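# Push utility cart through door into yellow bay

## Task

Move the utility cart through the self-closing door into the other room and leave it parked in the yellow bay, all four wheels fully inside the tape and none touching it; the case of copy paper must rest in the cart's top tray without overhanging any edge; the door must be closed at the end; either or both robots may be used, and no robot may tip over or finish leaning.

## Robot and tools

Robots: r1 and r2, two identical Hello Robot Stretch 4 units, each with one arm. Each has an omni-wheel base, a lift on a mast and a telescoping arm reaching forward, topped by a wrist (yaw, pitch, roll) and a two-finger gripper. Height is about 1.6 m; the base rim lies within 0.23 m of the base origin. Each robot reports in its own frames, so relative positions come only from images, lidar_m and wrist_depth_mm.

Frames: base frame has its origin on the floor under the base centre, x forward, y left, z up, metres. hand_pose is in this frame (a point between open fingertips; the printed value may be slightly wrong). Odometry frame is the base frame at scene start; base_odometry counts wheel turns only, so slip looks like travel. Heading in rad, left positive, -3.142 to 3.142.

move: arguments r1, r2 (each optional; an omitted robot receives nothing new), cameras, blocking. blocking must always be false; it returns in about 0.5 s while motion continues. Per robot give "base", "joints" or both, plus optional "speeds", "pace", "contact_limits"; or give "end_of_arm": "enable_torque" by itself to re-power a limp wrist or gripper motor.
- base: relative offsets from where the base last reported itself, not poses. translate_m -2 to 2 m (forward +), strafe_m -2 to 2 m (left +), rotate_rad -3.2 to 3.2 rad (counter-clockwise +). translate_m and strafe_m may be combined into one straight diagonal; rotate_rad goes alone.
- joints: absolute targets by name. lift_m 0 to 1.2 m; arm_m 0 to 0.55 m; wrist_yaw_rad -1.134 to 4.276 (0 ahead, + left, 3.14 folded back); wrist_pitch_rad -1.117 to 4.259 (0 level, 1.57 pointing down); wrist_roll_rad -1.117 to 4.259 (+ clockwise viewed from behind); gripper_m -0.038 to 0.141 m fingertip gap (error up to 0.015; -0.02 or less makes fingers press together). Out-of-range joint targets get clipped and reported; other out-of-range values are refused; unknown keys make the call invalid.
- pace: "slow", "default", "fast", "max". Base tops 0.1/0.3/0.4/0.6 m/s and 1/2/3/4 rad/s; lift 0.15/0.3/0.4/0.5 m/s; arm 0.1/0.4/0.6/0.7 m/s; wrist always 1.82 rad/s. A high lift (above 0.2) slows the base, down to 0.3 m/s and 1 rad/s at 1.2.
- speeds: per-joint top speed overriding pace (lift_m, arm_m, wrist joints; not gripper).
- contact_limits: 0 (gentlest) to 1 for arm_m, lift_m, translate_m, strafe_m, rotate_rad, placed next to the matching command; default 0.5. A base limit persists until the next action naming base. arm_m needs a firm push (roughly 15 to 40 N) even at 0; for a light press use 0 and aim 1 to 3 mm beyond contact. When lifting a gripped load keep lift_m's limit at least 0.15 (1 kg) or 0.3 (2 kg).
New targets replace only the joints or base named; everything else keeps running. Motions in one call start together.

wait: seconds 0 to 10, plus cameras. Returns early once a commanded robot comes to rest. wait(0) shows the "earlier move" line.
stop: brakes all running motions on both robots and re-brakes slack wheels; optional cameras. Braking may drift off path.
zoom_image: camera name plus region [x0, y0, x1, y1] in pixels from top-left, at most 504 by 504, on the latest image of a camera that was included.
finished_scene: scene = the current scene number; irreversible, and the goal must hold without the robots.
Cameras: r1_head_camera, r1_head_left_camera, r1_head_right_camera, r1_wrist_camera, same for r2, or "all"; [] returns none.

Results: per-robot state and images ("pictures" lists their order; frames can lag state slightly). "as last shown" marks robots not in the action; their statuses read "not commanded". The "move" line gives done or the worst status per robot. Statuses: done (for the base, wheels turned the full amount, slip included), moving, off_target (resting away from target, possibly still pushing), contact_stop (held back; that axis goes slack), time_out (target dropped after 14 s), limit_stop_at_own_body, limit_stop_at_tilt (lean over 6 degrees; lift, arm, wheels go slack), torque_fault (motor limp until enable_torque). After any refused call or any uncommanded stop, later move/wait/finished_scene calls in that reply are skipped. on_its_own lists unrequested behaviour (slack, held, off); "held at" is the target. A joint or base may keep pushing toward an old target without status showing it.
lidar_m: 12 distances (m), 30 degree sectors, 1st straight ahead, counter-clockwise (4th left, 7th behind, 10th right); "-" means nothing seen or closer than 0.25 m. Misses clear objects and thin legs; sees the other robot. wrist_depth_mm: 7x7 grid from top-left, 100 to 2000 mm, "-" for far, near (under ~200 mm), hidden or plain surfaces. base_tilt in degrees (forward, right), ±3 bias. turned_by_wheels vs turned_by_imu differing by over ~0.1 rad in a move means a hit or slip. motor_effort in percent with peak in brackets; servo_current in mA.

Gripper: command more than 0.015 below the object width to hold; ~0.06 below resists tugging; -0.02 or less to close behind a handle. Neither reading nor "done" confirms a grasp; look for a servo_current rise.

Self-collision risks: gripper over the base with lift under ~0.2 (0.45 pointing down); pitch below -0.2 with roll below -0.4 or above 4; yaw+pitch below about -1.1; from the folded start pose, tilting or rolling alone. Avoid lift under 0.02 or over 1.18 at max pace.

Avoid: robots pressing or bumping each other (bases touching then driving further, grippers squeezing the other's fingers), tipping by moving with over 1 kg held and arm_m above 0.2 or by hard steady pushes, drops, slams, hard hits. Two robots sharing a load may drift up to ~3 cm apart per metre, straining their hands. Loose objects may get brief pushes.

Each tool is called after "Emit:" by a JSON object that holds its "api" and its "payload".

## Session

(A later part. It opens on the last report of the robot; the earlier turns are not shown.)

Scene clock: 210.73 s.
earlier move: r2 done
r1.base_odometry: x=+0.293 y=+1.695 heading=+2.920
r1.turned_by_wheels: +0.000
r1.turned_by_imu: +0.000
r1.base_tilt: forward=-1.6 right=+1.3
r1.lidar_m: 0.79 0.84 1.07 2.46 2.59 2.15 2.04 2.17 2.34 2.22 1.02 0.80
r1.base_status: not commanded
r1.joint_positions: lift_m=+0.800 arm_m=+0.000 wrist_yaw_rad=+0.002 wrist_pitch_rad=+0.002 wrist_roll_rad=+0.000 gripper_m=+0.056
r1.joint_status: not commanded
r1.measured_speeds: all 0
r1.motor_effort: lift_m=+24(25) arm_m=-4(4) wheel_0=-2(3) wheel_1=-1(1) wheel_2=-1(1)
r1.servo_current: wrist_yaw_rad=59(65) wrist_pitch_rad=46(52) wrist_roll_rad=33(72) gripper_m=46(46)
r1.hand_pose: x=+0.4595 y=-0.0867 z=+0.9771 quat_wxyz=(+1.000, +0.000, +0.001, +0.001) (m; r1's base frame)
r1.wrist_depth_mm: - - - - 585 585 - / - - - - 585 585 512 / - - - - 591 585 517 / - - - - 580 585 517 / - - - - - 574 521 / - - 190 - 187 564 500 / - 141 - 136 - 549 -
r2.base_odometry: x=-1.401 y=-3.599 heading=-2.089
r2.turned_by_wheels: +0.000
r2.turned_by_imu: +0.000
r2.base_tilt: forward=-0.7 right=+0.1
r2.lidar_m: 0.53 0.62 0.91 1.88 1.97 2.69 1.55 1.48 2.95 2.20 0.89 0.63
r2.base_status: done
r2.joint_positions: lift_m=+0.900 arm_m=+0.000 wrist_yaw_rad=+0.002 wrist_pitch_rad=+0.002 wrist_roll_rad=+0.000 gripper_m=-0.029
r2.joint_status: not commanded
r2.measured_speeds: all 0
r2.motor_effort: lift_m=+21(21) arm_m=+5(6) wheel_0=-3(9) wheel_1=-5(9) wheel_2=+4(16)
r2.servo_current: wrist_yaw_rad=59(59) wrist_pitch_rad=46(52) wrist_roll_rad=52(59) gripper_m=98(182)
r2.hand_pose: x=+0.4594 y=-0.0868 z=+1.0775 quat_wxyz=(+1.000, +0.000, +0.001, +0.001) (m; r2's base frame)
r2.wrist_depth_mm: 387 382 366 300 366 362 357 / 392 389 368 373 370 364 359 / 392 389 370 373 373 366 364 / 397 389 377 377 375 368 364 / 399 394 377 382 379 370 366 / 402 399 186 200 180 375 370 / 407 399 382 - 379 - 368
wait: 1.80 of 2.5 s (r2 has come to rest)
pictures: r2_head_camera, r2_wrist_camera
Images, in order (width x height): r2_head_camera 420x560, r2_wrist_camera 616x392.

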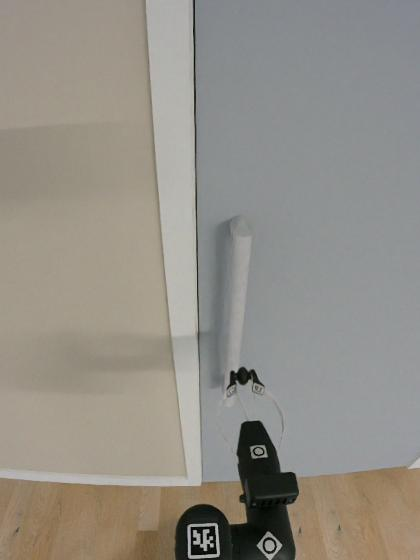

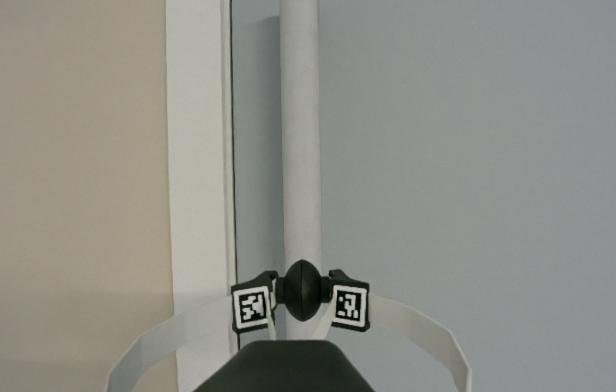

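Emit:
{"api": "move", "payload": {"blocking": false, "r2": {"joints":{"gripper_m":0.075}}, "cameras": []}}

Emit:
{"api": "wait", "payload": {"seconds": 1.2, "cameras": []}}

Emit:
{"api": "move", "payload": {"blocking": false, "r2": {"base":{"translate_m":0.128},"contact_limits":{"translate_m":0.1},"pace":"slow"}, "cameras": []}}

Emit:
{"api": "wait", "payload": {"seconds": 3, "cameras": ["r2_head_camera"]}}

Emit:
{"api": "zoom_image", "payload": {"camera": "r2_head_camera", "region": [140, 300, 340, 500]}}

Emit:
{"api": "move", "payload": {"blocking": false, "r2": {"joints":{"gripper_m":-0.03}}, "cameras": []}}

Emit:
{"api": "wait", "payload": {"seconds": 2, "cameras": ["r2_head_camera","r2_wrist_camera"]}}

Emit:
{"api": "zoom_image", "payload": {"camera": "r2_head_camera", "region": [140, 300, 340, 500]}}

Scene clock: 225.20 s.
move: r2 moving
r1: as last shown
r1.lidar_m: 0.80 0.85 1.05 2.46 2.60 2.14 2.05 2.16 2.32 2.23 1.04 0.82
r1.motor_effort: lift_m=+24(24) arm_m=-3(4) wheel_0=-3(3) wheel_1=-1(1) wheel_2=-1(1)
r1.servo_current: wrist_yaw_rad=59(59) wrist_pitch_rad=39(46) wrist_roll_rad=65(65) gripper_m=46(46)
r1.wrist_depth_mm: - - - - 574 580 - / - - - - 585 585 517 / - - - - 585 591 517 / - - - - 580 585 525 / - - - - - 591 525 / - - 190 - 188 569 500 / - 140 - 137 - 549 -
r2.base_odometry: x=-1.401 y=-3.599 heading=-2.089
r2.turned_by_wheels: +0.000
r2.turned_by_imu: +0.000
r2.base_tilt: forward=-0.6 right=+0.0
r2.lidar_m: 0.53 0.64 0.87 1.87 2.00 2.76 1.55 1.49 2.99 2.19 0.84 0.64
r2.base_status: not commanded
r2.joint_positions: lift_m=+0.900 arm_m=+0.000 wrist_yaw_rad=+0.002 wrist_pitch_rad=+0.002 wrist_roll_rad=+0.000 gripper_m=-0.003
r2.joint_status: gripper_m moving
r2.measured_speeds: all 0
r2.motor_effort: lift_m=+21(21) arm_m=+5(6) wheel_0=-4(4) wheel_1=-5(5) wheel_2=+4(4)
r2.servo_current: wrist_yaw_rad=39(46) wrist_pitch_rad=33(46) wrist_roll_rad=39(52) gripper_m=65(111)
r2.hand_pose: x=+0.4594 y=-0.0868 z=+1.0775 quat_wxyz=(+1.000, +0.000, +0.001, +0.001) (m; r2's base frame)
r2.wrist_depth_mm: 389 384 366 301 366 364 357 / 394 387 368 373 370 366 362 / 392 387 373 373 373 366 362 / 397 392 375 377 375 368 364 / 402 394 377 379 377 373 366 / 402 394 187 193 184 375 368 / 404 397 379 - 379 375 373
pictures: none
No camera images: "cameras" was empty.

Scene clock: 226.40 s.
earlier move: r2 moving
r1.base_odometry: x=+0.293 y=+1.695 heading=+2.920
r1.turned_by_wheels: +0.000
r1.turned_by_imu: +0.000
r1.base_tilt: forward=-1.6 right=+1.3
r1.lidar_m: 0.80 0.84 1.06 2.48 2.58 2.11 2.06 2.17 2.32 2.24 1.03 0.81
r1.base_status: not commanded
r1.joint_positions: lift_m=+0.800 arm_m=+0.000 wrist_yaw_rad=+0.002 wrist_pitch_rad=+0.002 wrist_roll_rad=+0.000 gripper_m=+0.056
r1.joint_status: not commanded
r1.measured_speeds: all 0
r1.motor_effort: lift_m=+24(25) arm_m=-4(4) wheel_0=-3(3) wheel_1=-1(1) wheel_2=-1(1)
r1.servo_current: wrist_yaw_rad=52(65) wrist_pitch_rad=39(46) wrist_roll_rad=46(65) gripper_m=39(52)
r1.hand_pose: x=+0.4595 y=-0.0867 z=+0.9771 quat_wxyz=(+1.000, +0.000, +0.001, +0.001) (m; r1's base frame)
r1.wrist_depth_mm: - - - - 580 585 - / - - - - 585 580 508 / - - - - 591 580 517 / - - - - 591 591 517 / - - - - - 591 517 / - - 190 - 187 569 496 / - 141 - 137 - 554 -
r2.base_odometry: x=-1.401 y=-3.599 heading=-2.089
r2.turned_by_wheels: +0.000
r2.turned_by_imu: +0.000
r2.base_tilt: forward=-0.7 right=+0.1
r2.lidar_m: 0.53 0.65 0.91 1.88 1.97 2.78 1.53 1.49 2.95 2.19 0.86 0.63
r2.base_status: not commanded
r2.joint_positions: lift_m=+0.900 arm_m=+0.000 wrist_yaw_rad=+0.002 wrist_pitch_rad=+0.002 wrist_roll_rad=+0.000 gripper_m=+0.075
r2.joint_status: gripper_m moving
r2.measured_speeds: all 0
r2.motor_effort: lift_m=+21(21) arm_m=+5(6) wheel_0=-3(4) wheel_1=-4(5) wheel_2=+4(4)
r2.servo_current: wrist_yaw_rad=39(59) wrist_pitch_rad=39(46) wrist_roll_rad=46(59) gripper_m=52(124)
r2.hand_pose: x=+0.4594 y=-0.0868 z=+1.0775 quat_wxyz=(+1.000, +0.000, +0.001, +0.001) (m; r2's base frame)
r2.wrist_depth_mm: 389 384 368 301 366 362 357 / 389 384 370 370 373 364 357 / 394 389 373 377 370 368 357 / 397 389 375 377 377 368 364 / 402 394 375 379 375 373 366 / 399 397 190 310 191 373 370 / 404 397 379 - 382 373 373
wait: 1.20 s; no rest
pictures: none
No camera images: "cameras" was empty.

Scene clock: 226.90 s.
earlier move: r2 done
move: r2 moving
r1: as last shown
r1.base_tilt: forward=-1.6 right=+1.2
r1.lidar_m: 0.79 0.85 1.08 2.49 2.59 2.12 2.02 2.15 2.32 2.23 1.02 0.82
r1.motor_effort: lift_m=+24(24) arm_m=-4(4) wheel_0=-3(3) wheel_1=-1(1) wheel_2=-1(1)
r1.servo_current: wrist_yaw_rad=39(72) wrist_pitch_rad=39(46) wrist_roll_rad=39(65) gripper_m=39(46)
r1.wrist_depth_mm: - - - - 591 580 - / - - - - 585 574 512 / - - - - 591 580 512 / - - - - 585 580 517 / - - - - - 585 517 / - - 190 - 187 564 500 / - 140 - 137 - 549 -
r2.base_odometry: x=-1.407 y=-3.610 heading=-2.089
r2.turned_by_wheels: +0.000
r2.turned_by_imu: +0.000
r2.base_tilt: forward=-0.7 right=+0.1
r2.lidar_m: 0.51 0.63 0.91 1.88 1.98 2.77 1.55 1.50 2.99 2.13 0.85 0.61
r2.base_status: translate_m moving
r2.joint_positions: lift_m=+0.900 arm_m=+0.000 wrist_yaw_rad=+0.002 wrist_pitch_rad=+0.002 wrist_roll_rad=+0.000 gripper_m=+0.075
r2.joint_status: all done
r2.measured_speeds: translate_m=+0.048 strafe_m=+0.000 rotate_rad=-0.003 lift_m=+0.000 arm_m=+0.000 wrist_yaw_rad=+0.000 wrist_pitch_rad=+0.000 wrist_roll_rad=+0.000
r2.motor_effort: lift_m=+21(21) arm_m=+5(6) wheel_0=+5(9) wheel_1=+7(7) wheel_2=-9(9)
r2.servo_current: wrist_yaw_rad=52(52) wrist_pitch_rad=39(52) wrist_roll_rad=39(65) gripper_m=52(59)
r2.contact_limits: translate_m 0.1
r2.hand_pose: x=+0.4594 y=-0.0868 z=+1.0775 quat_wxyz=(+1.000, +0.000, +0.001, +0.001) (m; r2's base frame)
r2.wrist_depth_mm: 382 375 362 359 359 353 349 / 382 377 362 362 359 355 347 / 384 377 362 364 364 355 353 / 387 382 366 301 366 357 355 / 389 384 366 368 366 359 355 / 392 387 191 301 191 362 359 / 394 389 370 - 370 364 362
pictures: none
No camera images: "cameras" was empty.

Scene clock: 228.97 s.
earlier move: r2 done
r1.base_odometry: x=+0.293 y=+1.695 heading=+2.920
r1.turned_by_wheels: +0.000
r1.turned_by_imu: +0.000
r1.base_tilt: forward=-1.6 right=+1.3
r1.lidar_m: 0.79 0.85 1.07 2.48 2.60 2.13 2.04 2.17 2.30 2.24 1.02 0.80
r1.base_status: not commanded
r1.joint_positions: lift_m=+0.800 arm_m=+0.000 wrist_yaw_rad=+0.002 wrist_pitch_rad=+0.002 wrist_roll_rad=+0.000 gripper_m=+0.056
r1.joint_status: not commanded
r1.measured_speeds: all 0
r1.motor_effort: lift_m=+24(25) arm_m=-3(4) wheel_0=-3(3) wheel_1=-1(1) wheel_2=-1(1)
r1.servo_current: wrist_yaw_rad=52(72) wrist_pitch_rad=33(46) wrist_roll_rad=59(72) gripper_m=46(46)
r1.hand_pose: x=+0.4595 y=-0.0867 z=+0.9771 quat_wxyz=(+1.000, +0.000, +0.001, +0.001) (m; r1's base frame)
r1.wrist_depth_mm: - - - - 585 574 - / - - - - 580 585 512 / - - - - 585 585 517 / - - - - 591 585 517 / - - - - - 591 521 / - - 190 - 187 564 492 / - 141 - 136 - 549 -
r2.base_odometry: x=-1.464 y=-3.710 heading=-2.089
r2.turned_by_wheels: +0.000
r2.turned_by_imu: +0.001
r2.base_tilt: forward=-0.6 right=+0.1
r2.lidar_m: 0.39 0.50 0.70 1.86 1.97 2.77 1.65 1.61 2.94 1.74 0.68 0.48
r2.base_status: done
r2.joint_positions: lift_m=+0.900 arm_m=+0.000 wrist_yaw_rad=+0.002 wrist_pitch_rad=+0.002 wrist_roll_rad=+0.000 gripper_m=+0.075
r2.joint_status: all done
r2.measured_speeds: all 0
r2.motor_effort: lift_m=+21(21) arm_m=+5(6) wheel_0=+5(9) wheel_1=+4(7) wheel_2=-5(11)
r2.servo_current: wrist_yaw_rad=46(59) wrist_pitch_rad=33(52) wrist_roll_rad=33(65) gripper_m=59(59)
r2.contact_limits: translate_m 0.1
r2.hand_pose: x=+0.4594 y=-0.0868 z=+1.0775 quat_wxyz=(+1.000, +0.000, +0.001, +0.001) (m; r2's base frame)
r2.wrist_depth_mm: 259 242 252 173 244 241 238 / 262 243 255 248 245 244 239 / 263 245 255 174 247 245 240 / 265 247 257 175 248 245 243 / 266 248 257 176 251 247 244 / 268 250 193 177 193 248 246 / 268 252 262 - 252 247 247
wait: 2.07 of 3 s (r2 has come to rest)
pictures: r2_head_camera
Images, in order (width x height): r2_head_camera 420x560.

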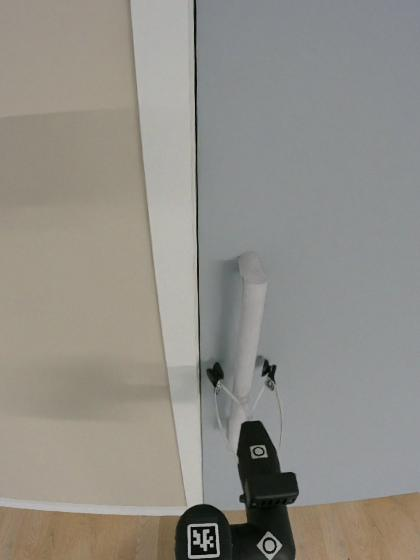

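Scaled by 2.520 from the camera's 420x560 image, which has a finer 1200x1600 frame.

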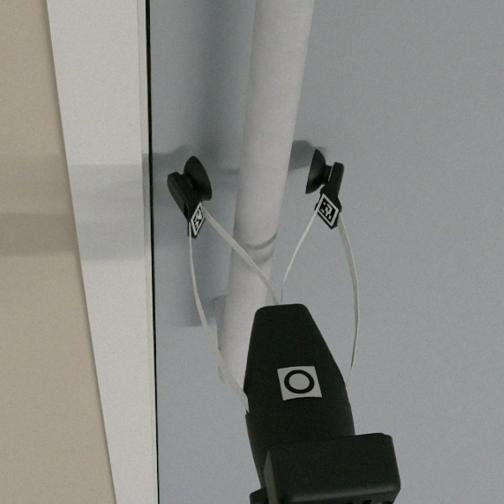

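Scene clock: 229.47 s.
move: r2 moving
r1: as last shown
r1.lidar_m: 0.77 0.85 1.08 2.47 2.60 2.14 2.03 2.16 2.34 2.22 1.04 0.82
r1.motor_effort: lift_m=+24(25) arm_m=-4(4) wheel_0=-3(3) wheel_1=-1(1) wheel_2=-1(1)
r1.servo_current: wrist_yaw_rad=33(65) wrist_pitch_rad=46(46) wrist_roll_rad=52(65) gripper_m=39(46)
r1.wrist_depth_mm: - - - - 580 580 - / - - - - 585 580 512 / - - - - 591 585 517 / - - - - 591 585 521 / - - - - - 580 521 / - - 191 - 187 569 496 / - 141 - 137 - 544 -
r2.base_odometry: x=-1.464 y=-3.710 heading=-2.089
r2.turned_by_wheels: +0.000
r2.turned_by_imu: +0.000
r2.base_tilt: forward=-0.6 right=+0.1
r2.lidar_m: 0.41 0.50 0.71 1.87 1.96 2.75 1.62 1.61 2.98 1.76 0.68 0.51
r2.base_status: not commanded
r2.joint_positions: lift_m=+0.900 arm_m=+0.000 wrist_yaw_rad=+0.002 wrist_pitch_rad=+0.002 wrist_roll_rad=+0.000 gripper_m=+0.056
r2.joint_status: gripper_m moving
r2.measured_speeds: all 0
r2.motor_effort: lift_m=+20(21) arm_m=+5(6) wheel_0=+5(5) wheel_1=+4(5) wheel_2=-5(5)
r2.servo_current: wrist_yaw_rad=52(52) wrist_pitch_rad=39(46) wrist_roll_rad=46(59) gripper_m=143(143)
r2.contact_limits: translate_m 0.1
r2.hand_pose: x=+0.4594 y=-0.0868 z=+1.0775 quat_wxyz=(+1.000, +0.000, +0.001, +0.001) (m; r2's base frame)
r2.wrist_depth_mm: 259 242 252 173 244 241 239 / 260 243 253 248 246 243 240 / 263 245 255 174 247 245 240 / 264 246 257 175 249 246 243 / 266 248 257 175 251 247 244 / 267 250 196 176 193 248 245 / 270 251 262 - 252 248 247
pictures: none
No camera images: "cameras" was empty.

Scene clock: 230.70 s.
earlier move: r2 done
r1.base_odometry: x=+0.293 y=+1.695 heading=+2.920
r1.turned_by_wheels: +0.000
r1.turned_by_imu: +0.000
r1.base_tilt: forward=-1.6 right=+1.3
r1.lidar_m: 0.81 0.82 1.06 2.48 2.59 2.12 2.03 2.15 2.33 2.25 1.02 0.79
r1.base_status: not commanded
r1.joint_positions: lift_m=+0.800 arm_m=+0.000 wrist_yaw_rad=+0.002 wrist_pitch_rad=+0.002 wrist_roll_rad=+0.000 gripper_m=+0.056
r1.joint_status: not commanded
r1.measured_speeds: all 0
r1.motor_effort: lift_m=+24(25) arm_m=-4(4) wheel_0=-3(3) wheel_1=-1(1) wheel_2=-1(1)
r1.servo_current: wrist_yaw_rad=59(65) wrist_pitch_rad=39(52) wrist_roll_rad=46(65) gripper_m=39(46)
r1.hand_pose: x=+0.4595 y=-0.0867 z=+0.9771 quat_wxyz=(+1.000, +0.000, +0.001, +0.001) (m; r1's base frame)
r1.wrist_depth_mm: - - - - 580 585 - / - - - - 591 591 512 / - - - - 591 591 517 / - - - - 591 585 525 / - - - - - 591 525 / - - 190 - 187 564 504 / - 140 - 137 - 554 -
r2.base_odometry: x=-1.464 y=-3.711 heading=-2.088
r2.turned_by_wheels: +0.001
r2.turned_by_imu: +0.001
r2.base_tilt: forward=-0.6 right=+0.1
r2.lidar_m: 0.41 0.49 0.70 1.87 1.96 2.73 1.61 1.60 2.97 1.74 0.67 0.47
r2.base_status: not commanded
r2.joint_positions: lift_m=+0.900 arm_m=+0.000 wrist_yaw_rad=+0.007 wrist_pitch_rad=+0.002 wrist_roll_rad=+0.000 gripper_m=-0.028
r2.joint_status: all done
r2.measured_speeds: all 0
r2.motor_effort: lift_m=+21(21) arm_m=-4(6) wheel_0=+2(5) wheel_1=+2(5) wheel_2=+7(8)
r2.servo_current: wrist_yaw_rad=52(72) wrist_pitch_rad=33(46) wrist_roll_rad=52(59) gripper_m=137(267)
r2.contact_limits: translate_m 0.1
r2.hand_pose: x=+0.4599 y=-0.0855 z=+1.0775 quat_wxyz=(+1.000, +0.000, +0.001, +0.003) (m; r2's base frame)
r2.wrist_depth_mm: 259 242 245 162 236 233 229 / 259 243 246 163 237 234 229 / 263 243 248 165 239 235 231 / 265 246 249 167 241 236 233 / 266 248 250 167 242 237 234 / 268 251 186 167 181 237 236 / 271 266 255 - 244 - 237
wait: 1.23 of 2 s (r2 has come to rest)
pictures: r2_head_camera, r2_wrist_camera
Images, in order (width x height): r2_head_camera 420x560, r2_wrist_camera 616x392.

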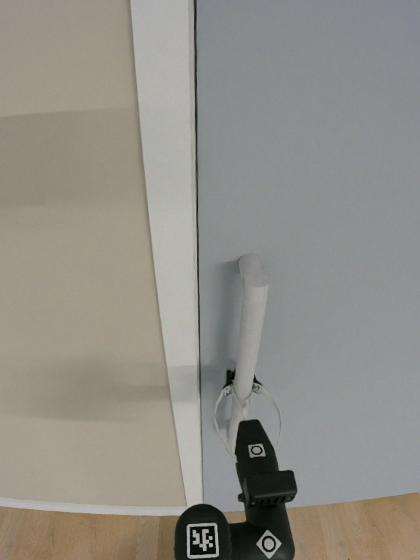

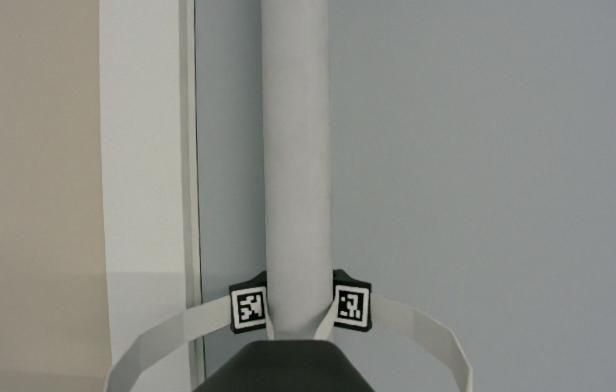

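Scaled by 2.520 from the camera's 420x560 image, which has a finer 1200x1600 frame.

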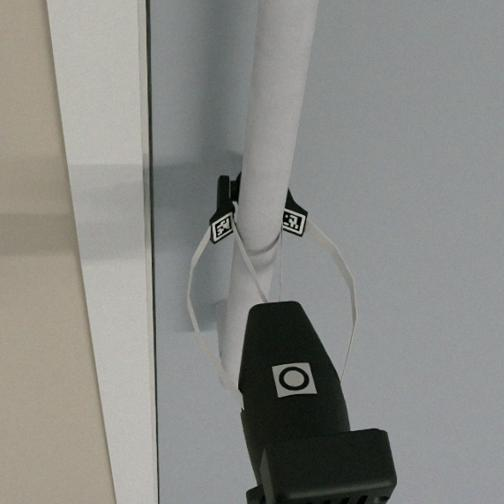

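Emit:
{"api": "move", "payload": {"blocking": false, "r2": {"base":{"translate_m":-0.217,"strafe_m":-0.107},"joints":{"wrist_yaw_rad":0.262},"speeds":{"wrist_yaw_rad":0.15},"pace":"slow"}, "cameras": []}}

Emit:
{"api": "wait", "payload": {"seconds": 4, "cameras": ["r2_wrist_camera","r2_head_camera"]}}

Scene clock: 239.93 s.
move: r2 moving
r1: as last shown
r1.lidar_m: 0.81 0.85 1.06 2.48 2.59 2.13 2.04 2.18 2.33 2.21 1.02 0.82
r1.motor_effort: lift_m=+24(25) arm_m=-4(4) wheel_0=-2(3) wheel_1=-1(1) wheel_2=-1(1)
r1.servo_current: wrist_yaw_rad=46(72) wrist_pitch_rad=39(39) wrist_roll_rad=46(65) gripper_m=46(52)
r1.wrist_depth_mm: - - - - 597 585 - / - - - - 591 597 512 / - - - - 603 597 517 / - - - - 603 603 517 / - - - - - 597 512 / - - 190 - 187 554 500 / - 140 - 137 - 549 -
r2.base_odometry: x=-1.464 y=-3.697 heading=-2.089
r2.turned_by_wheels: +0.000
r2.turned_by_imu: +0.000
r2.base_tilt: forward=-0.6 right=+0.1
r2.lidar_m: 0.37 0.52 0.74 1.88 1.96 2.78 1.59 1.59 2.96 1.77 0.71 0.49
r2.base_status: translate_m moving; strafe_m moving
r2.joint_positions: lift_m=+0.900 arm_m=+0.000 wrist_yaw_rad=+0.065 wrist_pitch_rad=+0.002 wrist_roll_rad=+0.000 gripper_m=-0.028
r2.joint_status: wrist_yaw_rad moving
r2.measured_speeds: translate_m=-0.049 strafe_m=-0.024 rotate_rad=-0.001 lift_m=+0.000 arm_m=+0.000 wrist_yaw_rad=+0.136 wrist_pitch_rad=+0.000 wrist_roll_rad=+0.000
r2.motor_effort: lift_m=+21(21) arm_m=-4(4) wheel_0=-9(12) wheel_1=-10(12) wheel_2=+19(20)
r2.servo_current: wrist_yaw_rad=46(65) wrist_pitch_rad=46(46) wrist_roll_rad=52(59) gripper_m=137(137)
r2.hand_pose: x=+0.4644 y=-0.0686 z=+1.0775 quat_wxyz=(+0.999, +0.000, +0.001, +0.032) (m; r2's base frame)
r2.wrist_depth_mm: 278 255 247 163 236 230 223 / 278 255 249 164 236 230 226 / 281 256 251 166 238 231 226 / 282 258 252 165 240 233 228 / 283 260 253 168 241 235 229 / 285 263 184 167 181 235 231 / 287 279 258 - 242 236 231
pictures: none
No camera images: "cameras" was empty.

Scene clock: 243.03 s.
earlier move: r2 done
r1.base_odometry: x=+0.293 y=+1.695 heading=+2.920
r1.turned_by_wheels: +0.000
r1.turned_by_imu: +0.000
r1.base_tilt: forward=-1.6 right=+1.3
r1.lidar_m: 0.90 0.94 1.07 2.47 2.59 2.11 2.05 2.17 2.32 2.22 1.05 0.83
r1.base_status: not commanded
r1.joint_positions: lift_m=+0.800 arm_m=+0.000 wrist_yaw_rad=+0.002 wrist_pitch_rad=+0.002 wrist_roll_rad=+0.000 gripper_m=+0.056
r1.joint_status: not commanded
r1.measured_speeds: all 0
r1.motor_effort: lift_m=+25(25) arm_m=-4(4) wheel_0=-3(3) wheel_1=-1(1) wheel_2=-1(1)
r1.servo_current: wrist_yaw_rad=39(72) wrist_pitch_rad=46(52) wrist_roll_rad=39(65) gripper_m=39(52)
r1.hand_pose: x=+0.4595 y=-0.0867 z=+0.9771 quat_wxyz=(+1.000, +0.000, +0.001, +0.001) (m; r1's base frame)
r1.wrist_depth_mm: - - - - 778 - - / - - - - 798 - 512 / - - - - 798 - 517 / - - - - 788 - 521 / - - - - - - 525 / - - 191 - 187 - 504 / - 140 - 137 - 554 -
r2.base_odometry: x=-1.450 y=-3.470 heading=-2.087
r2.turned_by_wheels: +0.001
r2.turned_by_imu: +0.002
r2.base_tilt: forward=-0.7 right=+0.1
r2.lidar_m: 0.39 0.71 1.01 1.98 2.06 2.89 1.36 1.42 2.84 2.48 0.87 0.52
r2.base_status: done
r2.joint_positions: lift_m=+0.900 arm_m=+0.000 wrist_yaw_rad=+0.273 wrist_pitch_rad=+0.002 wrist_roll_rad=+0.000 gripper_m=-0.028
r2.joint_status: all done
r2.measured_speeds: all 0
r2.motor_effort: lift_m=+21(21) arm_m=-4(4) wheel_0=+2(15) wheel_1=-7(13) wheel_2=+18(20)
r2.servo_current: wrist_yaw_rad=78(124) wrist_pitch_rad=39(52) wrist_roll_rad=46(59) gripper_m=124(137)
r2.hand_pose: x=+0.4722 y=-0.0065 z=+1.0775 quat_wxyz=(+0.991, +0.000, +0.001, +0.136) (m; r2's base frame)
r2.wrist_depth_mm: - - 248 163 233 226 220 / - - 249 164 234 227 221 / - - 253 165 236 228 223 / - - 252 167 237 229 224 / - - 254 166 239 232 226 / - - 183 167 183 232 227 / - - - - 240 230 229
wait: 3.10 of 4 s (r2 has come to rest)
pictures: r2_head_camera, r2_wrist_camera
Images, in order (width x height): r2_head_camera 420x560, r2_wrist_camera 616x392.

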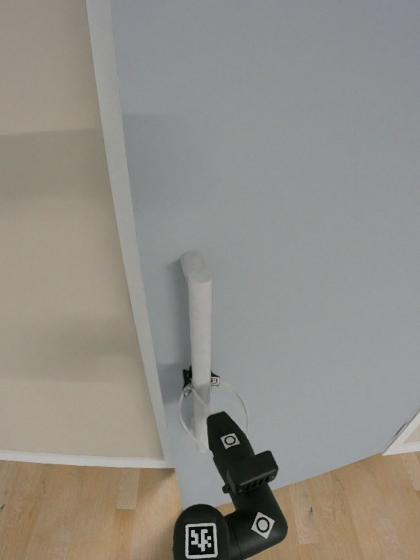

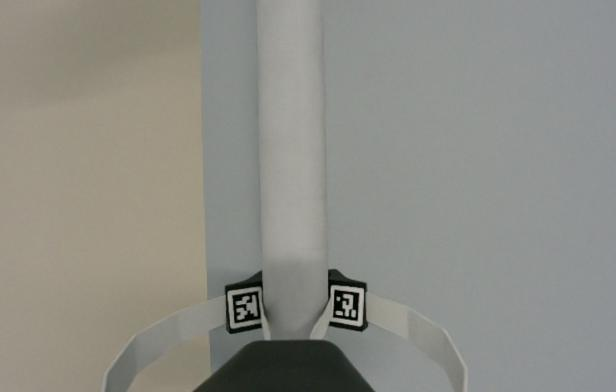

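Emit:
{"api": "move", "payload": {"blocking": false, "r2": {"base":{"translate_m":-0.182,"strafe_m":-0.16},"joints":{"wrist_yaw_rad":0.524},"speeds":{"wrist_yaw_rad":0.2}}, "cameras": []}}

Emit:
{"api": "wait", "payload": {"seconds": 3, "cameras": []}}

Emit:
{"api": "move", "payload": {"blocking": false, "r2": {"base":{"translate_m":-0.134,"strafe_m":-0.202},"joints":{"wrist_yaw_rad":0.785},"speeds":{"wrist_yaw_rad":0.2}}, "cameras": []}}

Emit:
{"api": "wait", "payload": {"seconds": 3, "cameras": ["r2_wrist_camera","r2_head_camera","r1_head_camera"]}}

Scene clock: 249.43 s.
move: r2 moving
r1: as last shown
r1.lidar_m: 0.92 0.94 1.05 2.47 2.58 2.12 2.05 2.18 2.31 2.22 1.03 0.81
r1.motor_effort: lift_m=+24(25) arm_m=-4(4) wheel_0=-3(3) wheel_1=-1(1) wheel_2=-1(1)
r1.servo_current: wrist_yaw_rad=59(59) wrist_pitch_rad=52(52) wrist_roll_rad=72(72) gripper_m=39(46)
r1.wrist_depth_mm: - - - - - - - / - - - - 798 - 512 / - - - - 820 - 517 / - - - - 798 - 521 / - - - - - - 521 / - - 190 - 187 - 496 / - 141 - 137 - 554 -
r2.base_odometry: x=-1.457 y=-3.437 heading=-2.086
r2.turned_by_wheels: +0.001
r2.turned_by_imu: +0.002
r2.base_tilt: forward=-0.6 right=+0.1
r2.lidar_m: 0.41 0.76 1.06 1.99 2.10 2.91 1.34 1.41 2.84 2.54 0.93 0.52
r2.base_status: translate_m moving; strafe_m moving
r2.joint_positions: lift_m=+0.900 arm_m=+0.000 wrist_yaw_rad=+0.353 wrist_pitch_rad=+0.002 wrist_roll_rad=+0.000 gripper_m=-0.028
r2.joint_status: wrist_yaw_rad moving
r2.measured_speeds: translate_m=-0.098 strafe_m=-0.086 rotate_rad=+0.004 lift_m=+0.000 arm_m=+0.000 wrist_yaw_rad=+0.186 wrist_pitch_rad=+0.000 wrist_roll_rad=+0.000
r2.motor_effort: lift_m=+21(21) arm_m=-4(4) wheel_0=+7(9) wheel_1=-16(16) wheel_2=+24(25)
r2.servo_current: wrist_yaw_rad=52(72) wrist_pitch_rad=39(46) wrist_roll_rad=52(65) gripper_m=117(124)
r2.hand_pose: x=+0.4718 y=+0.0177 z=+1.0775 quat_wxyz=(+0.984, +0.000, +0.001, +0.176) (m; r2's base frame)
r2.wrist_depth_mm: - - 250 162 232 222 215 / - - 251 163 233 223 216 / - - 254 165 236 226 218 / - - 255 167 235 226 220 / - - 256 167 237 228 220 / - - 185 168 180 228 222 / - - - - 237 227 223
pictures: none
No camera images: "cameras" was empty.

Scene clock: 252.43 s.
earlier move: r2 moving
r1.base_odometry: x=+0.293 y=+1.695 heading=+2.920
r1.turned_by_wheels: +0.000
r1.turned_by_imu: +0.000
r1.base_tilt: forward=-1.6 right=+1.3
r1.lidar_m: 1.00 0.96 1.08 2.48 2.61 2.13 2.04 2.17 2.30 2.24 1.05 0.81
r1.base_status: not commanded
r1.joint_positions: lift_m=+0.800 arm_m=+0.000 wrist_yaw_rad=+0.002 wrist_pitch_rad=+0.002 wrist_roll_rad=+0.000 gripper_m=+0.056
r1.joint_status: not commanded
r1.measured_speeds: all 0
r1.motor_effort: lift_m=+24(25) arm_m=-3(4) wheel_0=-3(3) wheel_1=-1(1) wheel_2=-1(1)
r1.servo_current: wrist_yaw_rad=26(72) wrist_pitch_rad=39(52) wrist_roll_rad=46(72) gripper_m=39(52)
r1.hand_pose: x=+0.4595 y=-0.0867 z=+0.9771 quat_wxyz=(+1.000, +0.000, +0.001, +0.001) (m; r1's base frame)
r1.wrist_depth_mm: - - - - - - - / - - - - 991 - 512 / - - - - 991 - 517 / - - - - 1008 - 521 / - - - - - - 525 / - - 189 - 187 - 500 / - 140 - 137 1983 549 -
r2.base_odometry: x=-1.500 y=-3.233 heading=-2.085
r2.turned_by_wheels: +0.000
r2.turned_by_imu: +0.040
r2.base_tilt: forward=-0.6 right=+0.0
r2.lidar_m: 0.38 0.47 1.31 2.14 2.30 3.32 1.19 1.30 2.65 2.60 1.15 0.60
r2.base_status: translate_m moving; strafe_m moving
r2.joint_positions: lift_m=+0.900 arm_m=+0.000 wrist_yaw_rad=+0.544 wrist_pitch_rad=+0.002 wrist_roll_rad=+0.000 gripper_m=-0.029
r2.joint_status: all done
r2.measured_speeds: translate_m=+0.001 strafe_m=-0.001 rotate_rad=-0.001 lift_m=+0.000 arm_m=+0.000 wrist_yaw_rad=+0.000 wrist_pitch_rad=+0.000 wrist_roll_rad=+0.000
r2.motor_effort: lift_m=+21(21) arm_m=-4(4) wheel_0=+13(22) wheel_1=-2(16) wheel_2=+11(25)
r2.servo_current: wrist_yaw_rad=111(137) wrist_pitch_rad=46(46) wrist_roll_rad=52(65) gripper_m=111(130)
r2.hand_pose: x=+0.4630 y=+0.0744 z=+1.0775 quat_wxyz=(+0.963, +0.000, +0.001, +0.269) (m; r2's base frame)
r2.wrist_depth_mm: - - 253 166 227 214 206 / - - 254 167 229 216 - / - - 255 167 229 217 208 / 1808 - 258 167 232 218 209 / 1808 - 258 167 232 219 210 / 1808 - 181 169 181 220 212 / - - - - 234 216 212
wait: 3.00 s; no rest
pictures: none
No camera images: "cameras" was empty.

Scene clock: 252.93 s.
earlier move: r2 done
move: r2 moving
r1: as last shown
r1.lidar_m: 1.02 0.92 1.08 2.49 2.60 2.14 2.06 2.15 2.32 2.23 1.04 0.81
r1.servo_current: wrist_yaw_rad=46(59) wrist_pitch_rad=39(52) wrist_roll_rad=52(59) gripper_m=39(46)
r1.wrist_depth_mm: - - - - - - - / - - - - 1025 - 517 / - - - - 1008 - 517 / - - - - 1025 - 521 / - - - - - - 521 / - - 190 - 187 - 500 / - 140 - 136 1921 549 -
r2.base_odometry: x=-1.514 y=-3.205 heading=-2.084
r2.turned_by_wheels: +0.002
r2.turned_by_imu: +0.010
r2.base_tilt: forward=-0.6 right=+0.0
r2.lidar_m: 0.40 0.46 1.35 2.16 2.33 3.37 1.15 1.32 2.64 2.58 1.13 0.60
r2.base_status: translate_m moving; strafe_m moving
r2.joint_positions: lift_m=+0.900 arm_m=+0.000 wrist_yaw_rad=+0.619 wrist_pitch_rad=+0.002 wrist_roll_rad=+0.000 gripper_m=-0.029
r2.joint_status: wrist_yaw_rad moving
r2.measured_speeds: translate_m=-0.067 strafe_m=-0.104 rotate_rad=+0.001 lift_m=+0.000 arm_m=+0.000 wrist_yaw_rad=+0.225 wrist_pitch_rad=+0.000 wrist_roll_rad=+0.000
r2.motor_effort: lift_m=+21(21) arm_m=-4(4) wheel_0=+14(17) wheel_1=-12(16) wheel_2=+24(24)
r2.servo_current: wrist_yaw_rad=59(98) wrist_pitch_rad=39(46) wrist_roll_rad=39(52) gripper_m=117(117)
r2.hand_pose: x=+0.4566 y=+0.0961 z=+1.0775 quat_wxyz=(+0.953, +0.000, +0.001, +0.305) (m; r2's base frame)
r2.wrist_depth_mm: - - 256 163 224 210 200 / 1863 - 257 164 227 212 203 / 1808 - 258 165 229 213 203 / - - 262 167 229 214 204 / - - 263 166 231 215 205 / - 1863 183 167 181 216 206 / - - - - 230 213 207
pictures: none
No camera images: "cameras" was empty.

Scene clock: 255.30 s.
earlier move: r2 off_target
r1.base_odometry: x=+0.293 y=+1.695 heading=+2.920
r1.turned_by_wheels: +0.000
r1.turned_by_imu: +0.000
r1.base_tilt: forward=-1.6 right=+1.2
r1.lidar_m: 1.06 0.96 1.06 2.47 2.59 2.12 2.04 2.17 2.31 2.25 1.02 0.82
r1.base_status: not commanded
r1.joint_positions: lift_m=+0.800 arm_m=+0.000 wrist_yaw_rad=+0.002 wrist_pitch_rad=+0.002 wrist_roll_rad=+0.000 gripper_m=+0.056
r1.joint_status: not commanded
r1.measured_speeds: all 0
r1.motor_effort: lift_m=+25(25) arm_m=-4(4) wheel_0=-3(3) wheel_1=-1(1) wheel_2=-1(1)
r1.servo_current: wrist_yaw_rad=46(78) wrist_pitch_rad=46(52) wrist_roll_rad=59(65) gripper_m=46(46)
r1.hand_pose: x=+0.4595 y=-0.0867 z=+0.9771 quat_wxyz=(+1.000, +0.000, +0.001, +0.001) (m; r1's base frame)
r1.wrist_depth_mm: - - - - - - - / - - - - - - 512 / - - - 1098 - - 521 / - - - 1078 - - 517 / - - - - - - 521 / - - 190 - 187 - 500 / - 140 - 137 - 559 -
r2.base_odometry: x=-1.610 y=-3.017 heading=-2.084
r2.turned_by_wheels: +0.000
r2.turned_by_imu: +0.185
r2.base_tilt: forward=-0.6 right=+0.1
r2.lidar_m: 0.46 0.40 1.86 2.35 2.75 1.13 1.13 2.80 2.40 1.83 1.04 0.57
r2.base_status: done
r2.joint_positions: lift_m=+0.900 arm_m=+0.000 wrist_yaw_rad=+0.806 wrist_pitch_rad=+0.002 wrist_roll_rad=+0.000 gripper_m=-0.029
r2.joint_status: wrist_yaw_rad off_target (ended at +0.806, target +0.785)
r2.measured_speeds: all 0
r2.on_its_own: wrist_yaw_rad is at rest, and its servo_current (117 mA) is outside its rest range (0 to 104 mA)
r2.motor_effort: lift_m=+21(21) arm_m=-4(4) wheel_0=+11(26) wheel_1=-1(16) wheel_2=+10(24)
r2.servo_current: wrist_yaw_rad=117(130) wrist_pitch_rad=39(52) wrist_roll_rad=46(59) gripper_m=104(117)
r2.hand_pose: x=+0.4336 y=+0.1476 z=+1.0776 quat_wxyz=(+0.920, +0.000, +0.001, +0.392) (m; r2's base frame)
r2.wrist_depth_mm: - - - 166 215 190 174 / - - - 166 216 190 175 / - - - 167 217 192 176 / - - - 167 220 196 179 / - - - 167 221 194 178 / - - 185 168 178 195 179 / - - - - 220 188 179
wait: 2.37 of 3 s (r2 has come to rest)
pictures: r1_head_camera, r2_head_camera, r2_wrist_camera
Images, in order (width x height): r1_head_camera 420x560, r2_head_camera 420x560, r2_wrist_camera 616x392.

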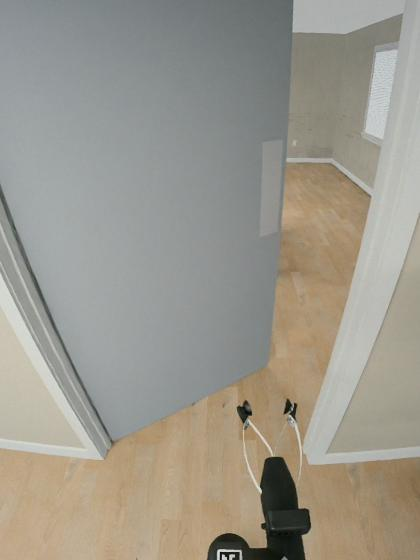

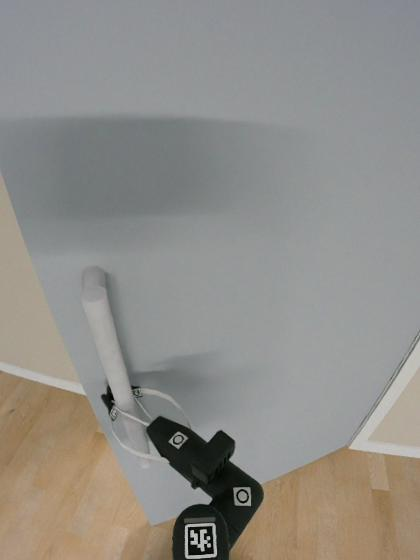

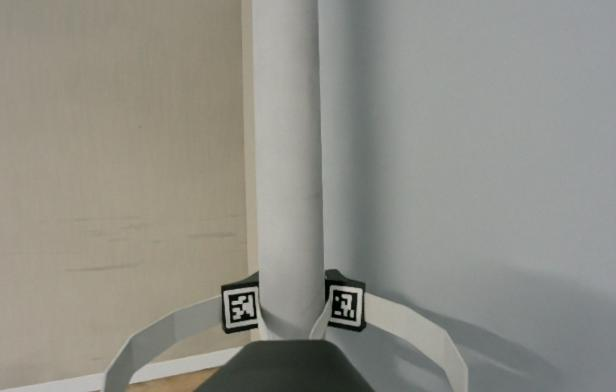

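Emit:
{"api": "move", "payload": {"blocking": false, "r2": {"base":{"translate_m":-0.2,"strafe_m":-0.18},"pace":"slow"}, "cameras": []}}

Emit:
{"api": "wait", "payload": {"seconds": 4, "cameras": ["r2_wrist_camera","r2_head_camera","r1_head_camera"]}}

Scene clock: 275.17 s.
move: r2 moving
r1: as last shown
r1.base_tilt: forward=-1.6 right=+1.3
r1.lidar_m: 1.06 0.96 1.05 2.47 2.59 2.12 2.04 2.16 2.32 2.23 1.05 0.81
r1.motor_effort: lift_m=+24(25) arm_m=-4(4) wheel_0=-3(3) wheel_1=-1(1) wheel_2=-1(1)
r1.servo_current: wrist_yaw_rad=59(65) wrist_pitch_rad=33(52) wrist_roll_rad=52(59) gripper_m=39(46)
r1.wrist_depth_mm: - - - - - - - / - - - 1078 - - 512 / - - - 1078 - - 517 / - - - 1060 - - 521 / - - - - - - 521 / - - 191 - 187 - 500 / - 140 - 136 - 554 -
r2.base_odometry: x=-1.613 y=-3.005 heading=-2.082
r2.turned_by_wheels: +0.002
r2.turned_by_imu: +0.011
r2.base_tilt: forward=-0.6 right=+0.0
r2.lidar_m: 0.44 0.37 1.88 2.36 2.77 1.13 1.14 2.72 2.40 1.80 1.03 0.57
r2.base_status: translate_m moving; strafe_m moving
r2.joint_positions: lift_m=+0.900 arm_m=+0.000 wrist_yaw_rad=+0.806 wrist_pitch_rad=+0.002 wrist_roll_rad=+0.000 gripper_m=-0.029
r2.joint_status: not commanded
r2.measured_speeds: translate_m=-0.039 strafe_m=-0.037 rotate_rad=+0.001 lift_m=+0.000 arm_m=+0.000 wrist_yaw_rad=+0.000 wrist_pitch_rad=+0.000 wrist_roll_rad=+0.000
r2.motor_effort: lift_m=+20(21) arm_m=-3(4) wheel_0=+17(19) wheel_1=-10(11) wheel_2=+21(21)
r2.servo_current: wrist_yaw_rad=117(130) wrist_pitch_rad=39(46) wrist_roll_rad=39(52) gripper_m=104(111)
r2.hand_pose: x=+0.4336 y=+0.1476 z=+1.0776 quat_wxyz=(+0.920, +0.000, +0.001, +0.392) (m; r2's base frame)
r2.wrist_depth_mm: - - - 165 213 189 173 / - - - 165 216 190 174 / - - - 167 217 191 176 / - - - 167 220 195 - / - - - 167 220 194 178 / - - 184 168 179 194 179 / - - - - 219 188 179
pictures: none
No camera images: "cameras" was empty.

Scene clock: 278.90 s.
earlier move: r2 done
r1.base_odometry: x=+0.293 y=+1.695 heading=+2.920
r1.turned_by_wheels: +0.000
r1.turned_by_imu: +0.000
r1.base_tilt: forward=-1.6 right=+1.3
r1.lidar_m: 1.13 0.96 1.07 2.47 2.56 2.10 2.03 2.16 2.32 2.24 1.03 0.82
r1.base_status: not commanded
r1.joint_positions: lift_m=+0.800 arm_m=+0.000 wrist_yaw_rad=+0.002 wrist_pitch_rad=+0.002 wrist_roll_rad=+0.000 gripper_m=+0.056
r1.joint_status: not commanded
r1.measured_speeds: all 0
r1.motor_effort: lift_m=+24(25) arm_m=-3(4) wheel_0=-3(4) wheel_1=-1(1) wheel_2=-1(1)
r1.servo_current: wrist_yaw_rad=52(72) wrist_pitch_rad=39(52) wrist_roll_rad=46(72) gripper_m=39(52)
r1.hand_pose: x=+0.4595 y=-0.0867 z=+0.9771 quat_wxyz=(+1.000, +0.000, +0.001, +0.001) (m; r1's base frame)
r1.wrist_depth_mm: - - - - - - - / - - - 1205 - - 512 / - - - 1205 - - 521 / - - - 1182 - - 517 / - - - - - - 521 / - - 190 - 187 - 500 / - 141 - 137 - 554 -
r2.base_odometry: x=-1.669 y=-2.755 heading=-2.082
r2.turned_by_wheels: -0.001
r2.turned_by_imu: +0.355
r2.base_tilt: forward=-0.6 right=+0.0
r2.lidar_m: 0.44 0.38 2.54 2.75 1.13 1.16 2.84 2.24 2.21 1.17 0.71 0.49
r2.base_status: done
r2.joint_positions: lift_m=+0.900 arm_m=+0.000 wrist_yaw_rad=+0.806 wrist_pitch_rad=+0.002 wrist_roll_rad=+0.000 gripper_m=-0.029
r2.joint_status: not commanded
r2.measured_speeds: translate_m=+0.000 strafe_m=+0.000 rotate_rad=+0.001 lift_m=+0.000 arm_m=+0.000 wrist_yaw_rad=+0.000 wrist_pitch_rad=+0.000 wrist_roll_rad=+0.000
r2.on_its_own: wrist_yaw_rad is at rest, and its servo_current (111 mA) is outside its rest range (0 to 104 mA)
r2.motor_effort: lift_m=+20(21) arm_m=-4(4) wheel_0=+10(25) wheel_1=-2(15) wheel_2=+11(27)
r2.servo_current: wrist_yaw_rad=111(137) wrist_pitch_rad=46(46) wrist_roll_rad=59(65) gripper_m=104(111)
r2.hand_pose: x=+0.4336 y=+0.1476 z=+1.0776 quat_wxyz=(+0.920, +0.000, +0.001, +0.392) (m; r2's base frame)
r2.wrist_depth_mm: - - - 163 210 175 - / - - - 164 211 177 160 / - - - 165 213 181 - / - - - 167 216 178 159 / - - - 166 216 176 - / - - 186 167 181 180 - / - - - - 213 - -
wait: 3.73 of 4 s (r2 has come to rest)
pictures: r1_head_camera, r2_head_camera, r2_wrist_camera
Images, in order (width x height): r1_head_camera 420x560, r2_head_camera 420x560, r2_wrist_camera 616x392.

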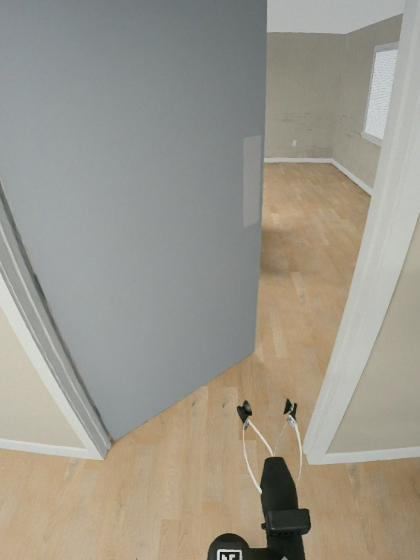

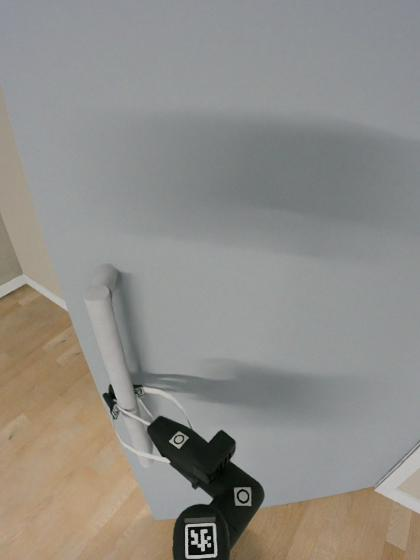

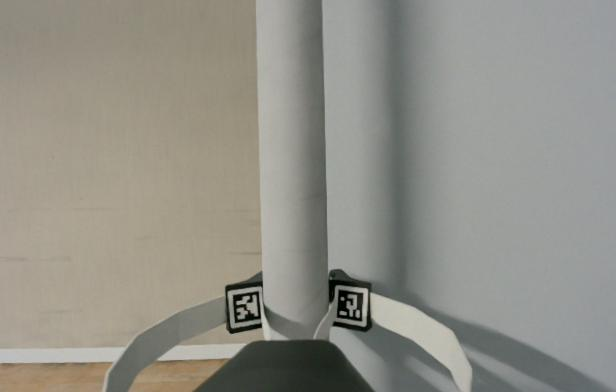

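Emit:
{"api": "move", "payload": {"blocking": false, "r2": {"base":{"translate_m":-0.026,"strafe_m":0.11},"joints":{"wrist_yaw_rad":0.35},"speeds":{"wrist_yaw_rad":0.3},"pace":"slow"}, "cameras": []}}

Emit:
{"api": "wait", "payload": {"seconds": 4, "cameras": ["r2_wrist_camera","r2_head_camera","r1_head_camera"]}}

Scene clock: 310.60 s.
move: r2 moving
r1: as last shown
r1.lidar_m: 1.10 0.93 1.09 2.48 2.58 2.12 2.04 2.15 2.32 2.24 1.04 0.80
r1.motor_effort: lift_m=+24(24) arm_m=-3(4) wheel_0=-3(3) wheel_1=-1(1) wheel_2=-1(1)
r1.servo_current: wrist_yaw_rad=46(65) wrist_pitch_rad=39(52) wrist_roll_rad=52(78) gripper_m=39(39)
r1.wrist_depth_mm: - - - - - - - / - - - - - - 512 / - - - 1205 - - 521 / - - - 1160 - - 517 / - - - - - - 521 / - - 190 - 188 - 496 / - 140 - 137 - 549 -
r2.base_odometry: x=-1.656 y=-2.759 heading=-2.080
r2.turned_by_wheels: +0.003
r2.turned_by_imu: +0.009
r2.base_tilt: forward=-0.7 right=+0.0
r2.lidar_m: 0.43 0.41 2.52 2.77 1.12 1.14 2.85 2.26 2.21 1.14 0.70 0.45
r2.base_status: translate_m moving; strafe_m moving
r2.joint_positions: lift_m=+0.900 arm_m=+0.000 wrist_yaw_rad=+0.708 wrist_pitch_rad=+0.002 wrist_roll_rad=+0.000 gripper_m=-0.029
r2.joint_status: wrist_yaw_rad moving
r2.measured_speeds: translate_m=-0.014 strafe_m=+0.050 rotate_rad=-0.005 lift_m=+0.000 arm_m=+0.000 wrist_yaw_rad=-0.270 wrist_pitch_rad=+0.000 wrist_roll_rad=+0.000
r2.motor_effort: lift_m=+20(21) arm_m=-4(4) wheel_0=+7(10) wheel_1=+5(6) wheel_2=+19(20)
r2.servo_current: wrist_yaw_rad=605(605) wrist_pitch_rad=46(46) wrist_roll_rad=46(52) gripper_m=104(104)
r2.hand_pose: x=+0.4468 y=+0.1212 z=+1.0776 quat_wxyz=(+0.938, +0.000, +0.001, +0.347) (m; r2's base frame)
r2.wrist_depth_mm: - - - 163 209 177 - / - - - 164 210 178 - / - - - 168 216 183 161 / - - - 168 214 177 162 / - - - 168 216 181 - / - - 183 169 181 182 167 / - - - - 213 175 -
pictures: none
No camera images: "cameras" was empty.

Scene clock: 312.47 s.
earlier move: r2 done
r1.base_odometry: x=+0.293 y=+1.695 heading=+2.920
r1.turned_by_wheels: +0.000
r1.turned_by_imu: +0.000
r1.base_tilt: forward=-1.6 right=+1.3
r1.lidar_m: 1.11 0.95 1.06 2.48 2.59 2.13 2.04 2.16 2.33 2.24 1.02 0.80
r1.base_status: not commanded
r1.joint_positions: lift_m=+0.800 arm_m=+0.000 wrist_yaw_rad=+0.002 wrist_pitch_rad=+0.002 wrist_roll_rad=+0.000 gripper_m=+0.056
r1.joint_status: not commanded
r1.measured_speeds: all 0
r1.motor_effort: lift_m=+24(25) arm_m=-4(4) wheel_0=-3(3) wheel_1=-1(1) wheel_2=-1(1)
r1.servo_current: wrist_yaw_rad=46(78) wrist_pitch_rad=46(52) wrist_roll_rad=52(78) gripper_m=39(46)
r1.hand_pose: x=+0.4595 y=-0.0867 z=+0.9771 quat_wxyz=(+1.000, +0.000, +0.001, +0.001) (m; r1's base frame)
r1.wrist_depth_mm: - - - - - - - / - - - - - - 517 / - - - 1160 - - 521 / - - - 1160 - - 521 / - - - - - - 521 / - - 190 - 187 - 500 / - 140 - 137 - 554 -
r2.base_odometry: x=-1.561 y=-2.786 heading=-2.082
r2.turned_by_wheels: -0.002
r2.turned_by_imu: +0.017
r2.base_tilt: forward=-0.6 right=+0.1
r2.lidar_m: 0.39 1.62 2.46 2.71 1.08 1.06 2.90 2.32 2.25 1.24 0.72 0.51
r2.base_status: done
r2.joint_positions: lift_m=+0.900 arm_m=+0.000 wrist_yaw_rad=+0.363 wrist_pitch_rad=+0.002 wrist_roll_rad=+0.000 gripper_m=-0.029
r2.joint_status: all done
r2.measured_speeds: all 0
r2.motor_effort: lift_m=+20(21) arm_m=-3(4) wheel_0=-5(11) wheel_1=+2(7) wheel_2=+12(24)
r2.servo_current: wrist_yaw_rad=91(618) wrist_pitch_rad=39(46) wrist_roll_rad=52(65) gripper_m=98(111)
r2.hand_pose: x=+0.4715 y=+0.0208 z=+1.0776 quat_wxyz=(+0.984, +0.000, +0.001, +0.181) (m; r2's base frame)
r2.wrist_depth_mm: - - - 162 224 206 193 / - - - 163 228 206 195 / - - - 165 227 208 196 / - - - 166 228 208 196 / - - - 167 229 209 198 / - - 185 167 180 210 198 / - - - - 229 204 200
wait: 1.87 of 4 s (r2 has come to rest)
pictures: r1_head_camera, r2_head_camera, r2_wrist_camera
Images, in order (width x height): r1_head_camera 420x560, r2_head_camera 420x560, r2_wrist_camera 616x392.

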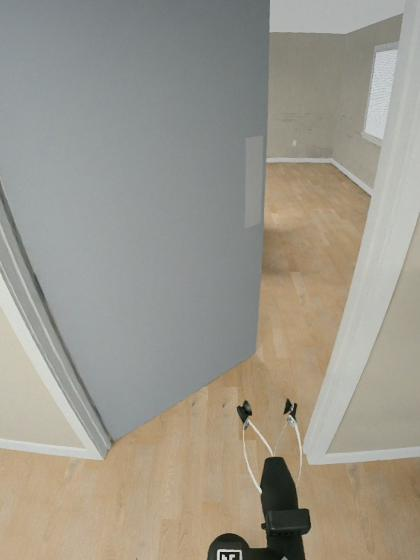

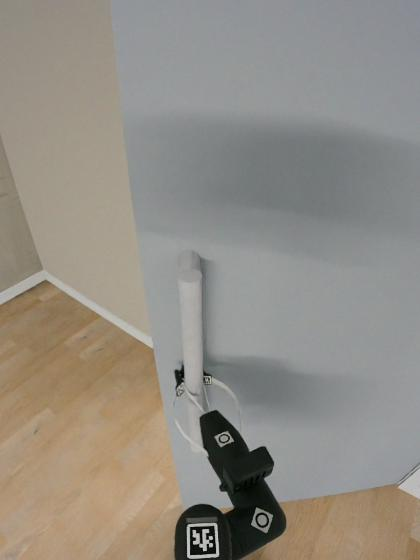

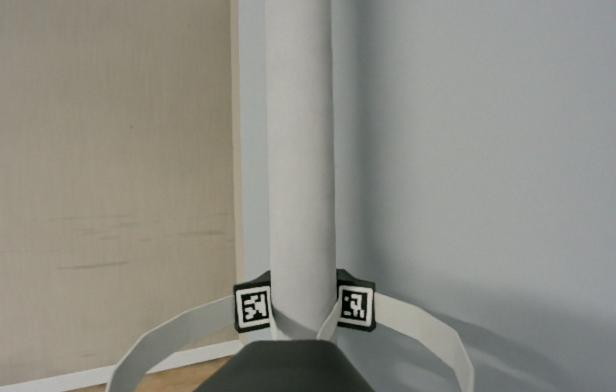

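Emit:
{"api": "move", "payload": {"blocking": false, "r2": {"base":{"translate_m":-0.3,"strafe_m":-0.1},"pace":"slow"}, "cameras": []}}

Emit:
{"api": "wait", "payload": {"seconds": 5, "cameras": ["r2_wrist_camera","r2_head_camera","r1_head_camera"]}}

Scene clock: 334.50 s.
move: r2 moving
r1: as last shown
r1.lidar_m: 1.09 0.95 1.08 2.48 2.60 2.12 2.03 2.18 2.32 2.23 1.04 0.83
r1.motor_effort: lift_m=+24(24) arm_m=-4(4) wheel_0=-3(3) wheel_1=-1(1) wheel_2=-1(1)
r1.servo_current: wrist_yaw_rad=46(59) wrist_pitch_rad=46(52) wrist_roll_rad=46(59) gripper_m=46(46)
r1.wrist_depth_mm: - - - - - - - / - - - 1205 - - 512 / - - - 1205 - - 517 / - - - 1182 - - 517 / - - - - - - 521 / - - 190 - 187 - 496 / - 140 - 137 - 554 -
r2.base_odometry: x=-1.558 y=-2.774 heading=-2.081
r2.turned_by_wheels: +0.000
r2.turned_by_imu: +0.001
r2.base_tilt: forward=-0.6 right=+0.0
r2.lidar_m: 0.41 1.65 2.48 2.71 1.06 1.04 2.87 2.29 2.27 1.24 0.75 0.51
r2.base_status: translate_m moving; strafe_m moving
r2.joint_positions: lift_m=+0.900 arm_m=+0.000 wrist_yaw_rad=+0.363 wrist_pitch_rad=+0.002 wrist_roll_rad=+0.000 gripper_m=-0.029
r2.joint_status: not commanded
r2.measured_speeds: translate_m=-0.051 strafe_m=-0.015 rotate_rad=+0.000 lift_m=+0.000 arm_m=+0.000 wrist_yaw_rad=+0.000 wrist_pitch_rad=+0.000 wrist_roll_rad=+0.000
r2.motor_effort: lift_m=+20(21) arm_m=-3(4) wheel_0=-3(9) wheel_1=-11(12) wheel_2=+18(20)
r2.servo_current: wrist_yaw_rad=59(85) wrist_pitch_rad=46(46) wrist_roll_rad=39(52) gripper_m=111(111)
r2.hand_pose: x=+0.4715 y=+0.0207 z=+1.0776 quat_wxyz=(+0.984, +0.000, +0.001, +0.181) (m; r2's base frame)
r2.wrist_depth_mm: - - - 162 223 206 194 / - - - 163 226 206 195 / - - - 164 227 208 196 / - - - 166 229 209 198 / - - - 167 229 211 198 / - - 186 167 180 211 200 / - - - - 229 - 199
pictures: none
No camera images: "cameras" was empty.

Scene clock: 338.40 s.
earlier move: r2 done
r1.base_odometry: x=+0.293 y=+1.695 heading=+2.920
r1.turned_by_wheels: +0.000
r1.turned_by_imu: +0.000
r1.base_tilt: forward=-1.6 right=+1.3
r1.lidar_m: 1.28 0.96 1.06 2.47 2.60 2.12 2.04 2.15 2.31 2.23 1.05 0.81
r1.base_status: not commanded
r1.joint_positions: lift_m=+0.800 arm_m=+0.000 wrist_yaw_rad=+0.002 wrist_pitch_rad=+0.002 wrist_roll_rad=+0.000 gripper_m=+0.056
r1.joint_status: not commanded
r1.measured_speeds: all 0
r1.motor_effort: lift_m=+24(25) arm_m=-3(4) wheel_0=-3(3) wheel_1=-1(1) wheel_2=-1(1)
r1.servo_current: wrist_yaw_rad=46(72) wrist_pitch_rad=52(52) wrist_roll_rad=46(65) gripper_m=46(52)
r1.hand_pose: x=+0.4595 y=-0.0867 z=+0.9771 quat_wxyz=(+1.000, +0.000, +0.001, +0.001) (m; r1's base frame)
r1.wrist_depth_mm: - - - - - - - / - - - - - - 512 / - - 1397 - - - 512 / - - - - - - 521 / - - - - - - 521 / - - 190 - 188 - 496 / - 141 - 143 - 559 -
r2.base_odometry: x=-1.502 y=-2.476 heading=-2.080
r2.turned_by_wheels: +0.001
r2.turned_by_imu: +0.014
r2.base_tilt: forward=-0.7 right=+0.0
r2.lidar_m: 0.39 1.94 2.71 2.98 0.93 0.96 2.50 2.03 2.02 1.44 1.12 0.57
r2.base_status: done
r2.joint_positions: lift_m=+0.900 arm_m=+0.000 wrist_yaw_rad=+0.369 wrist_pitch_rad=+0.002 wrist_roll_rad=+0.000 gripper_m=-0.029
r2.joint_status: not commanded
r2.measured_speeds: all 0
r2.motor_effort: lift_m=+20(21) arm_m=-4(4) wheel_0=+6(12) wheel_1=-3(12) wheel_2=+16(23)
r2.servo_current: wrist_yaw_rad=104(124) wrist_pitch_rad=39(46) wrist_roll_rad=52(52) gripper_m=111(117)
r2.hand_pose: x=+0.4714 y=+0.0225 z=+1.0776 quat_wxyz=(+0.983, +0.000, +0.001, +0.183) (m; r2's base frame)
r2.wrist_depth_mm: - - 247 168 236 229 225 / - - 248 163 236 229 227 / - - 250 168 236 233 227 / - - 251 168 239 233 230 / - - 251 168 240 235 229 / - - 185 167 238 236 232 / - - 256 - - 235 234
wait: 3.90 of 5 s (r2 has come to rest)
pictures: r1_head_camera, r2_head_camera, r2_wrist_camera
Images, in order (width x height): r1_head_camera 420x560, r2_head_camera 420x560, r2_wrist_camera 616x392.

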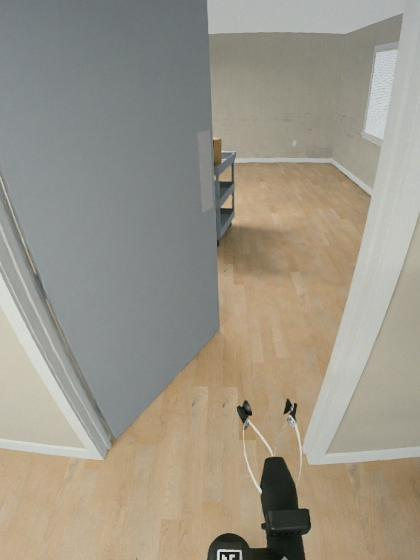

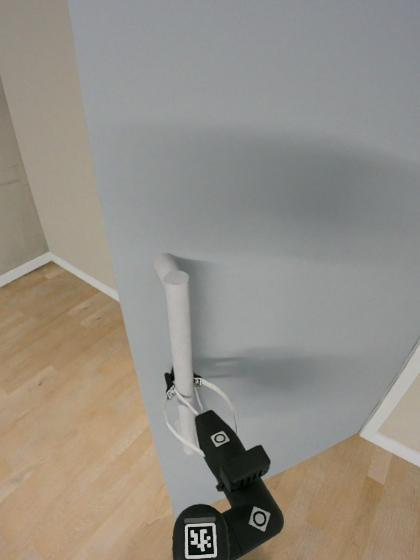

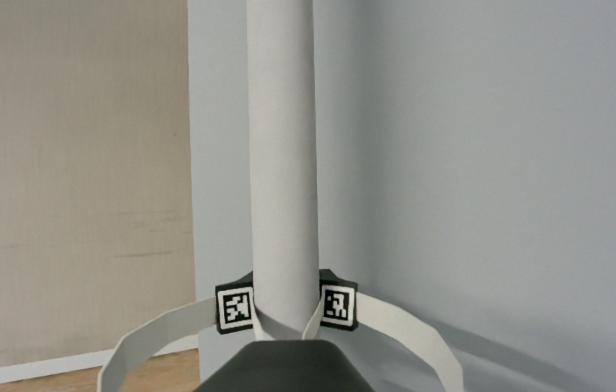

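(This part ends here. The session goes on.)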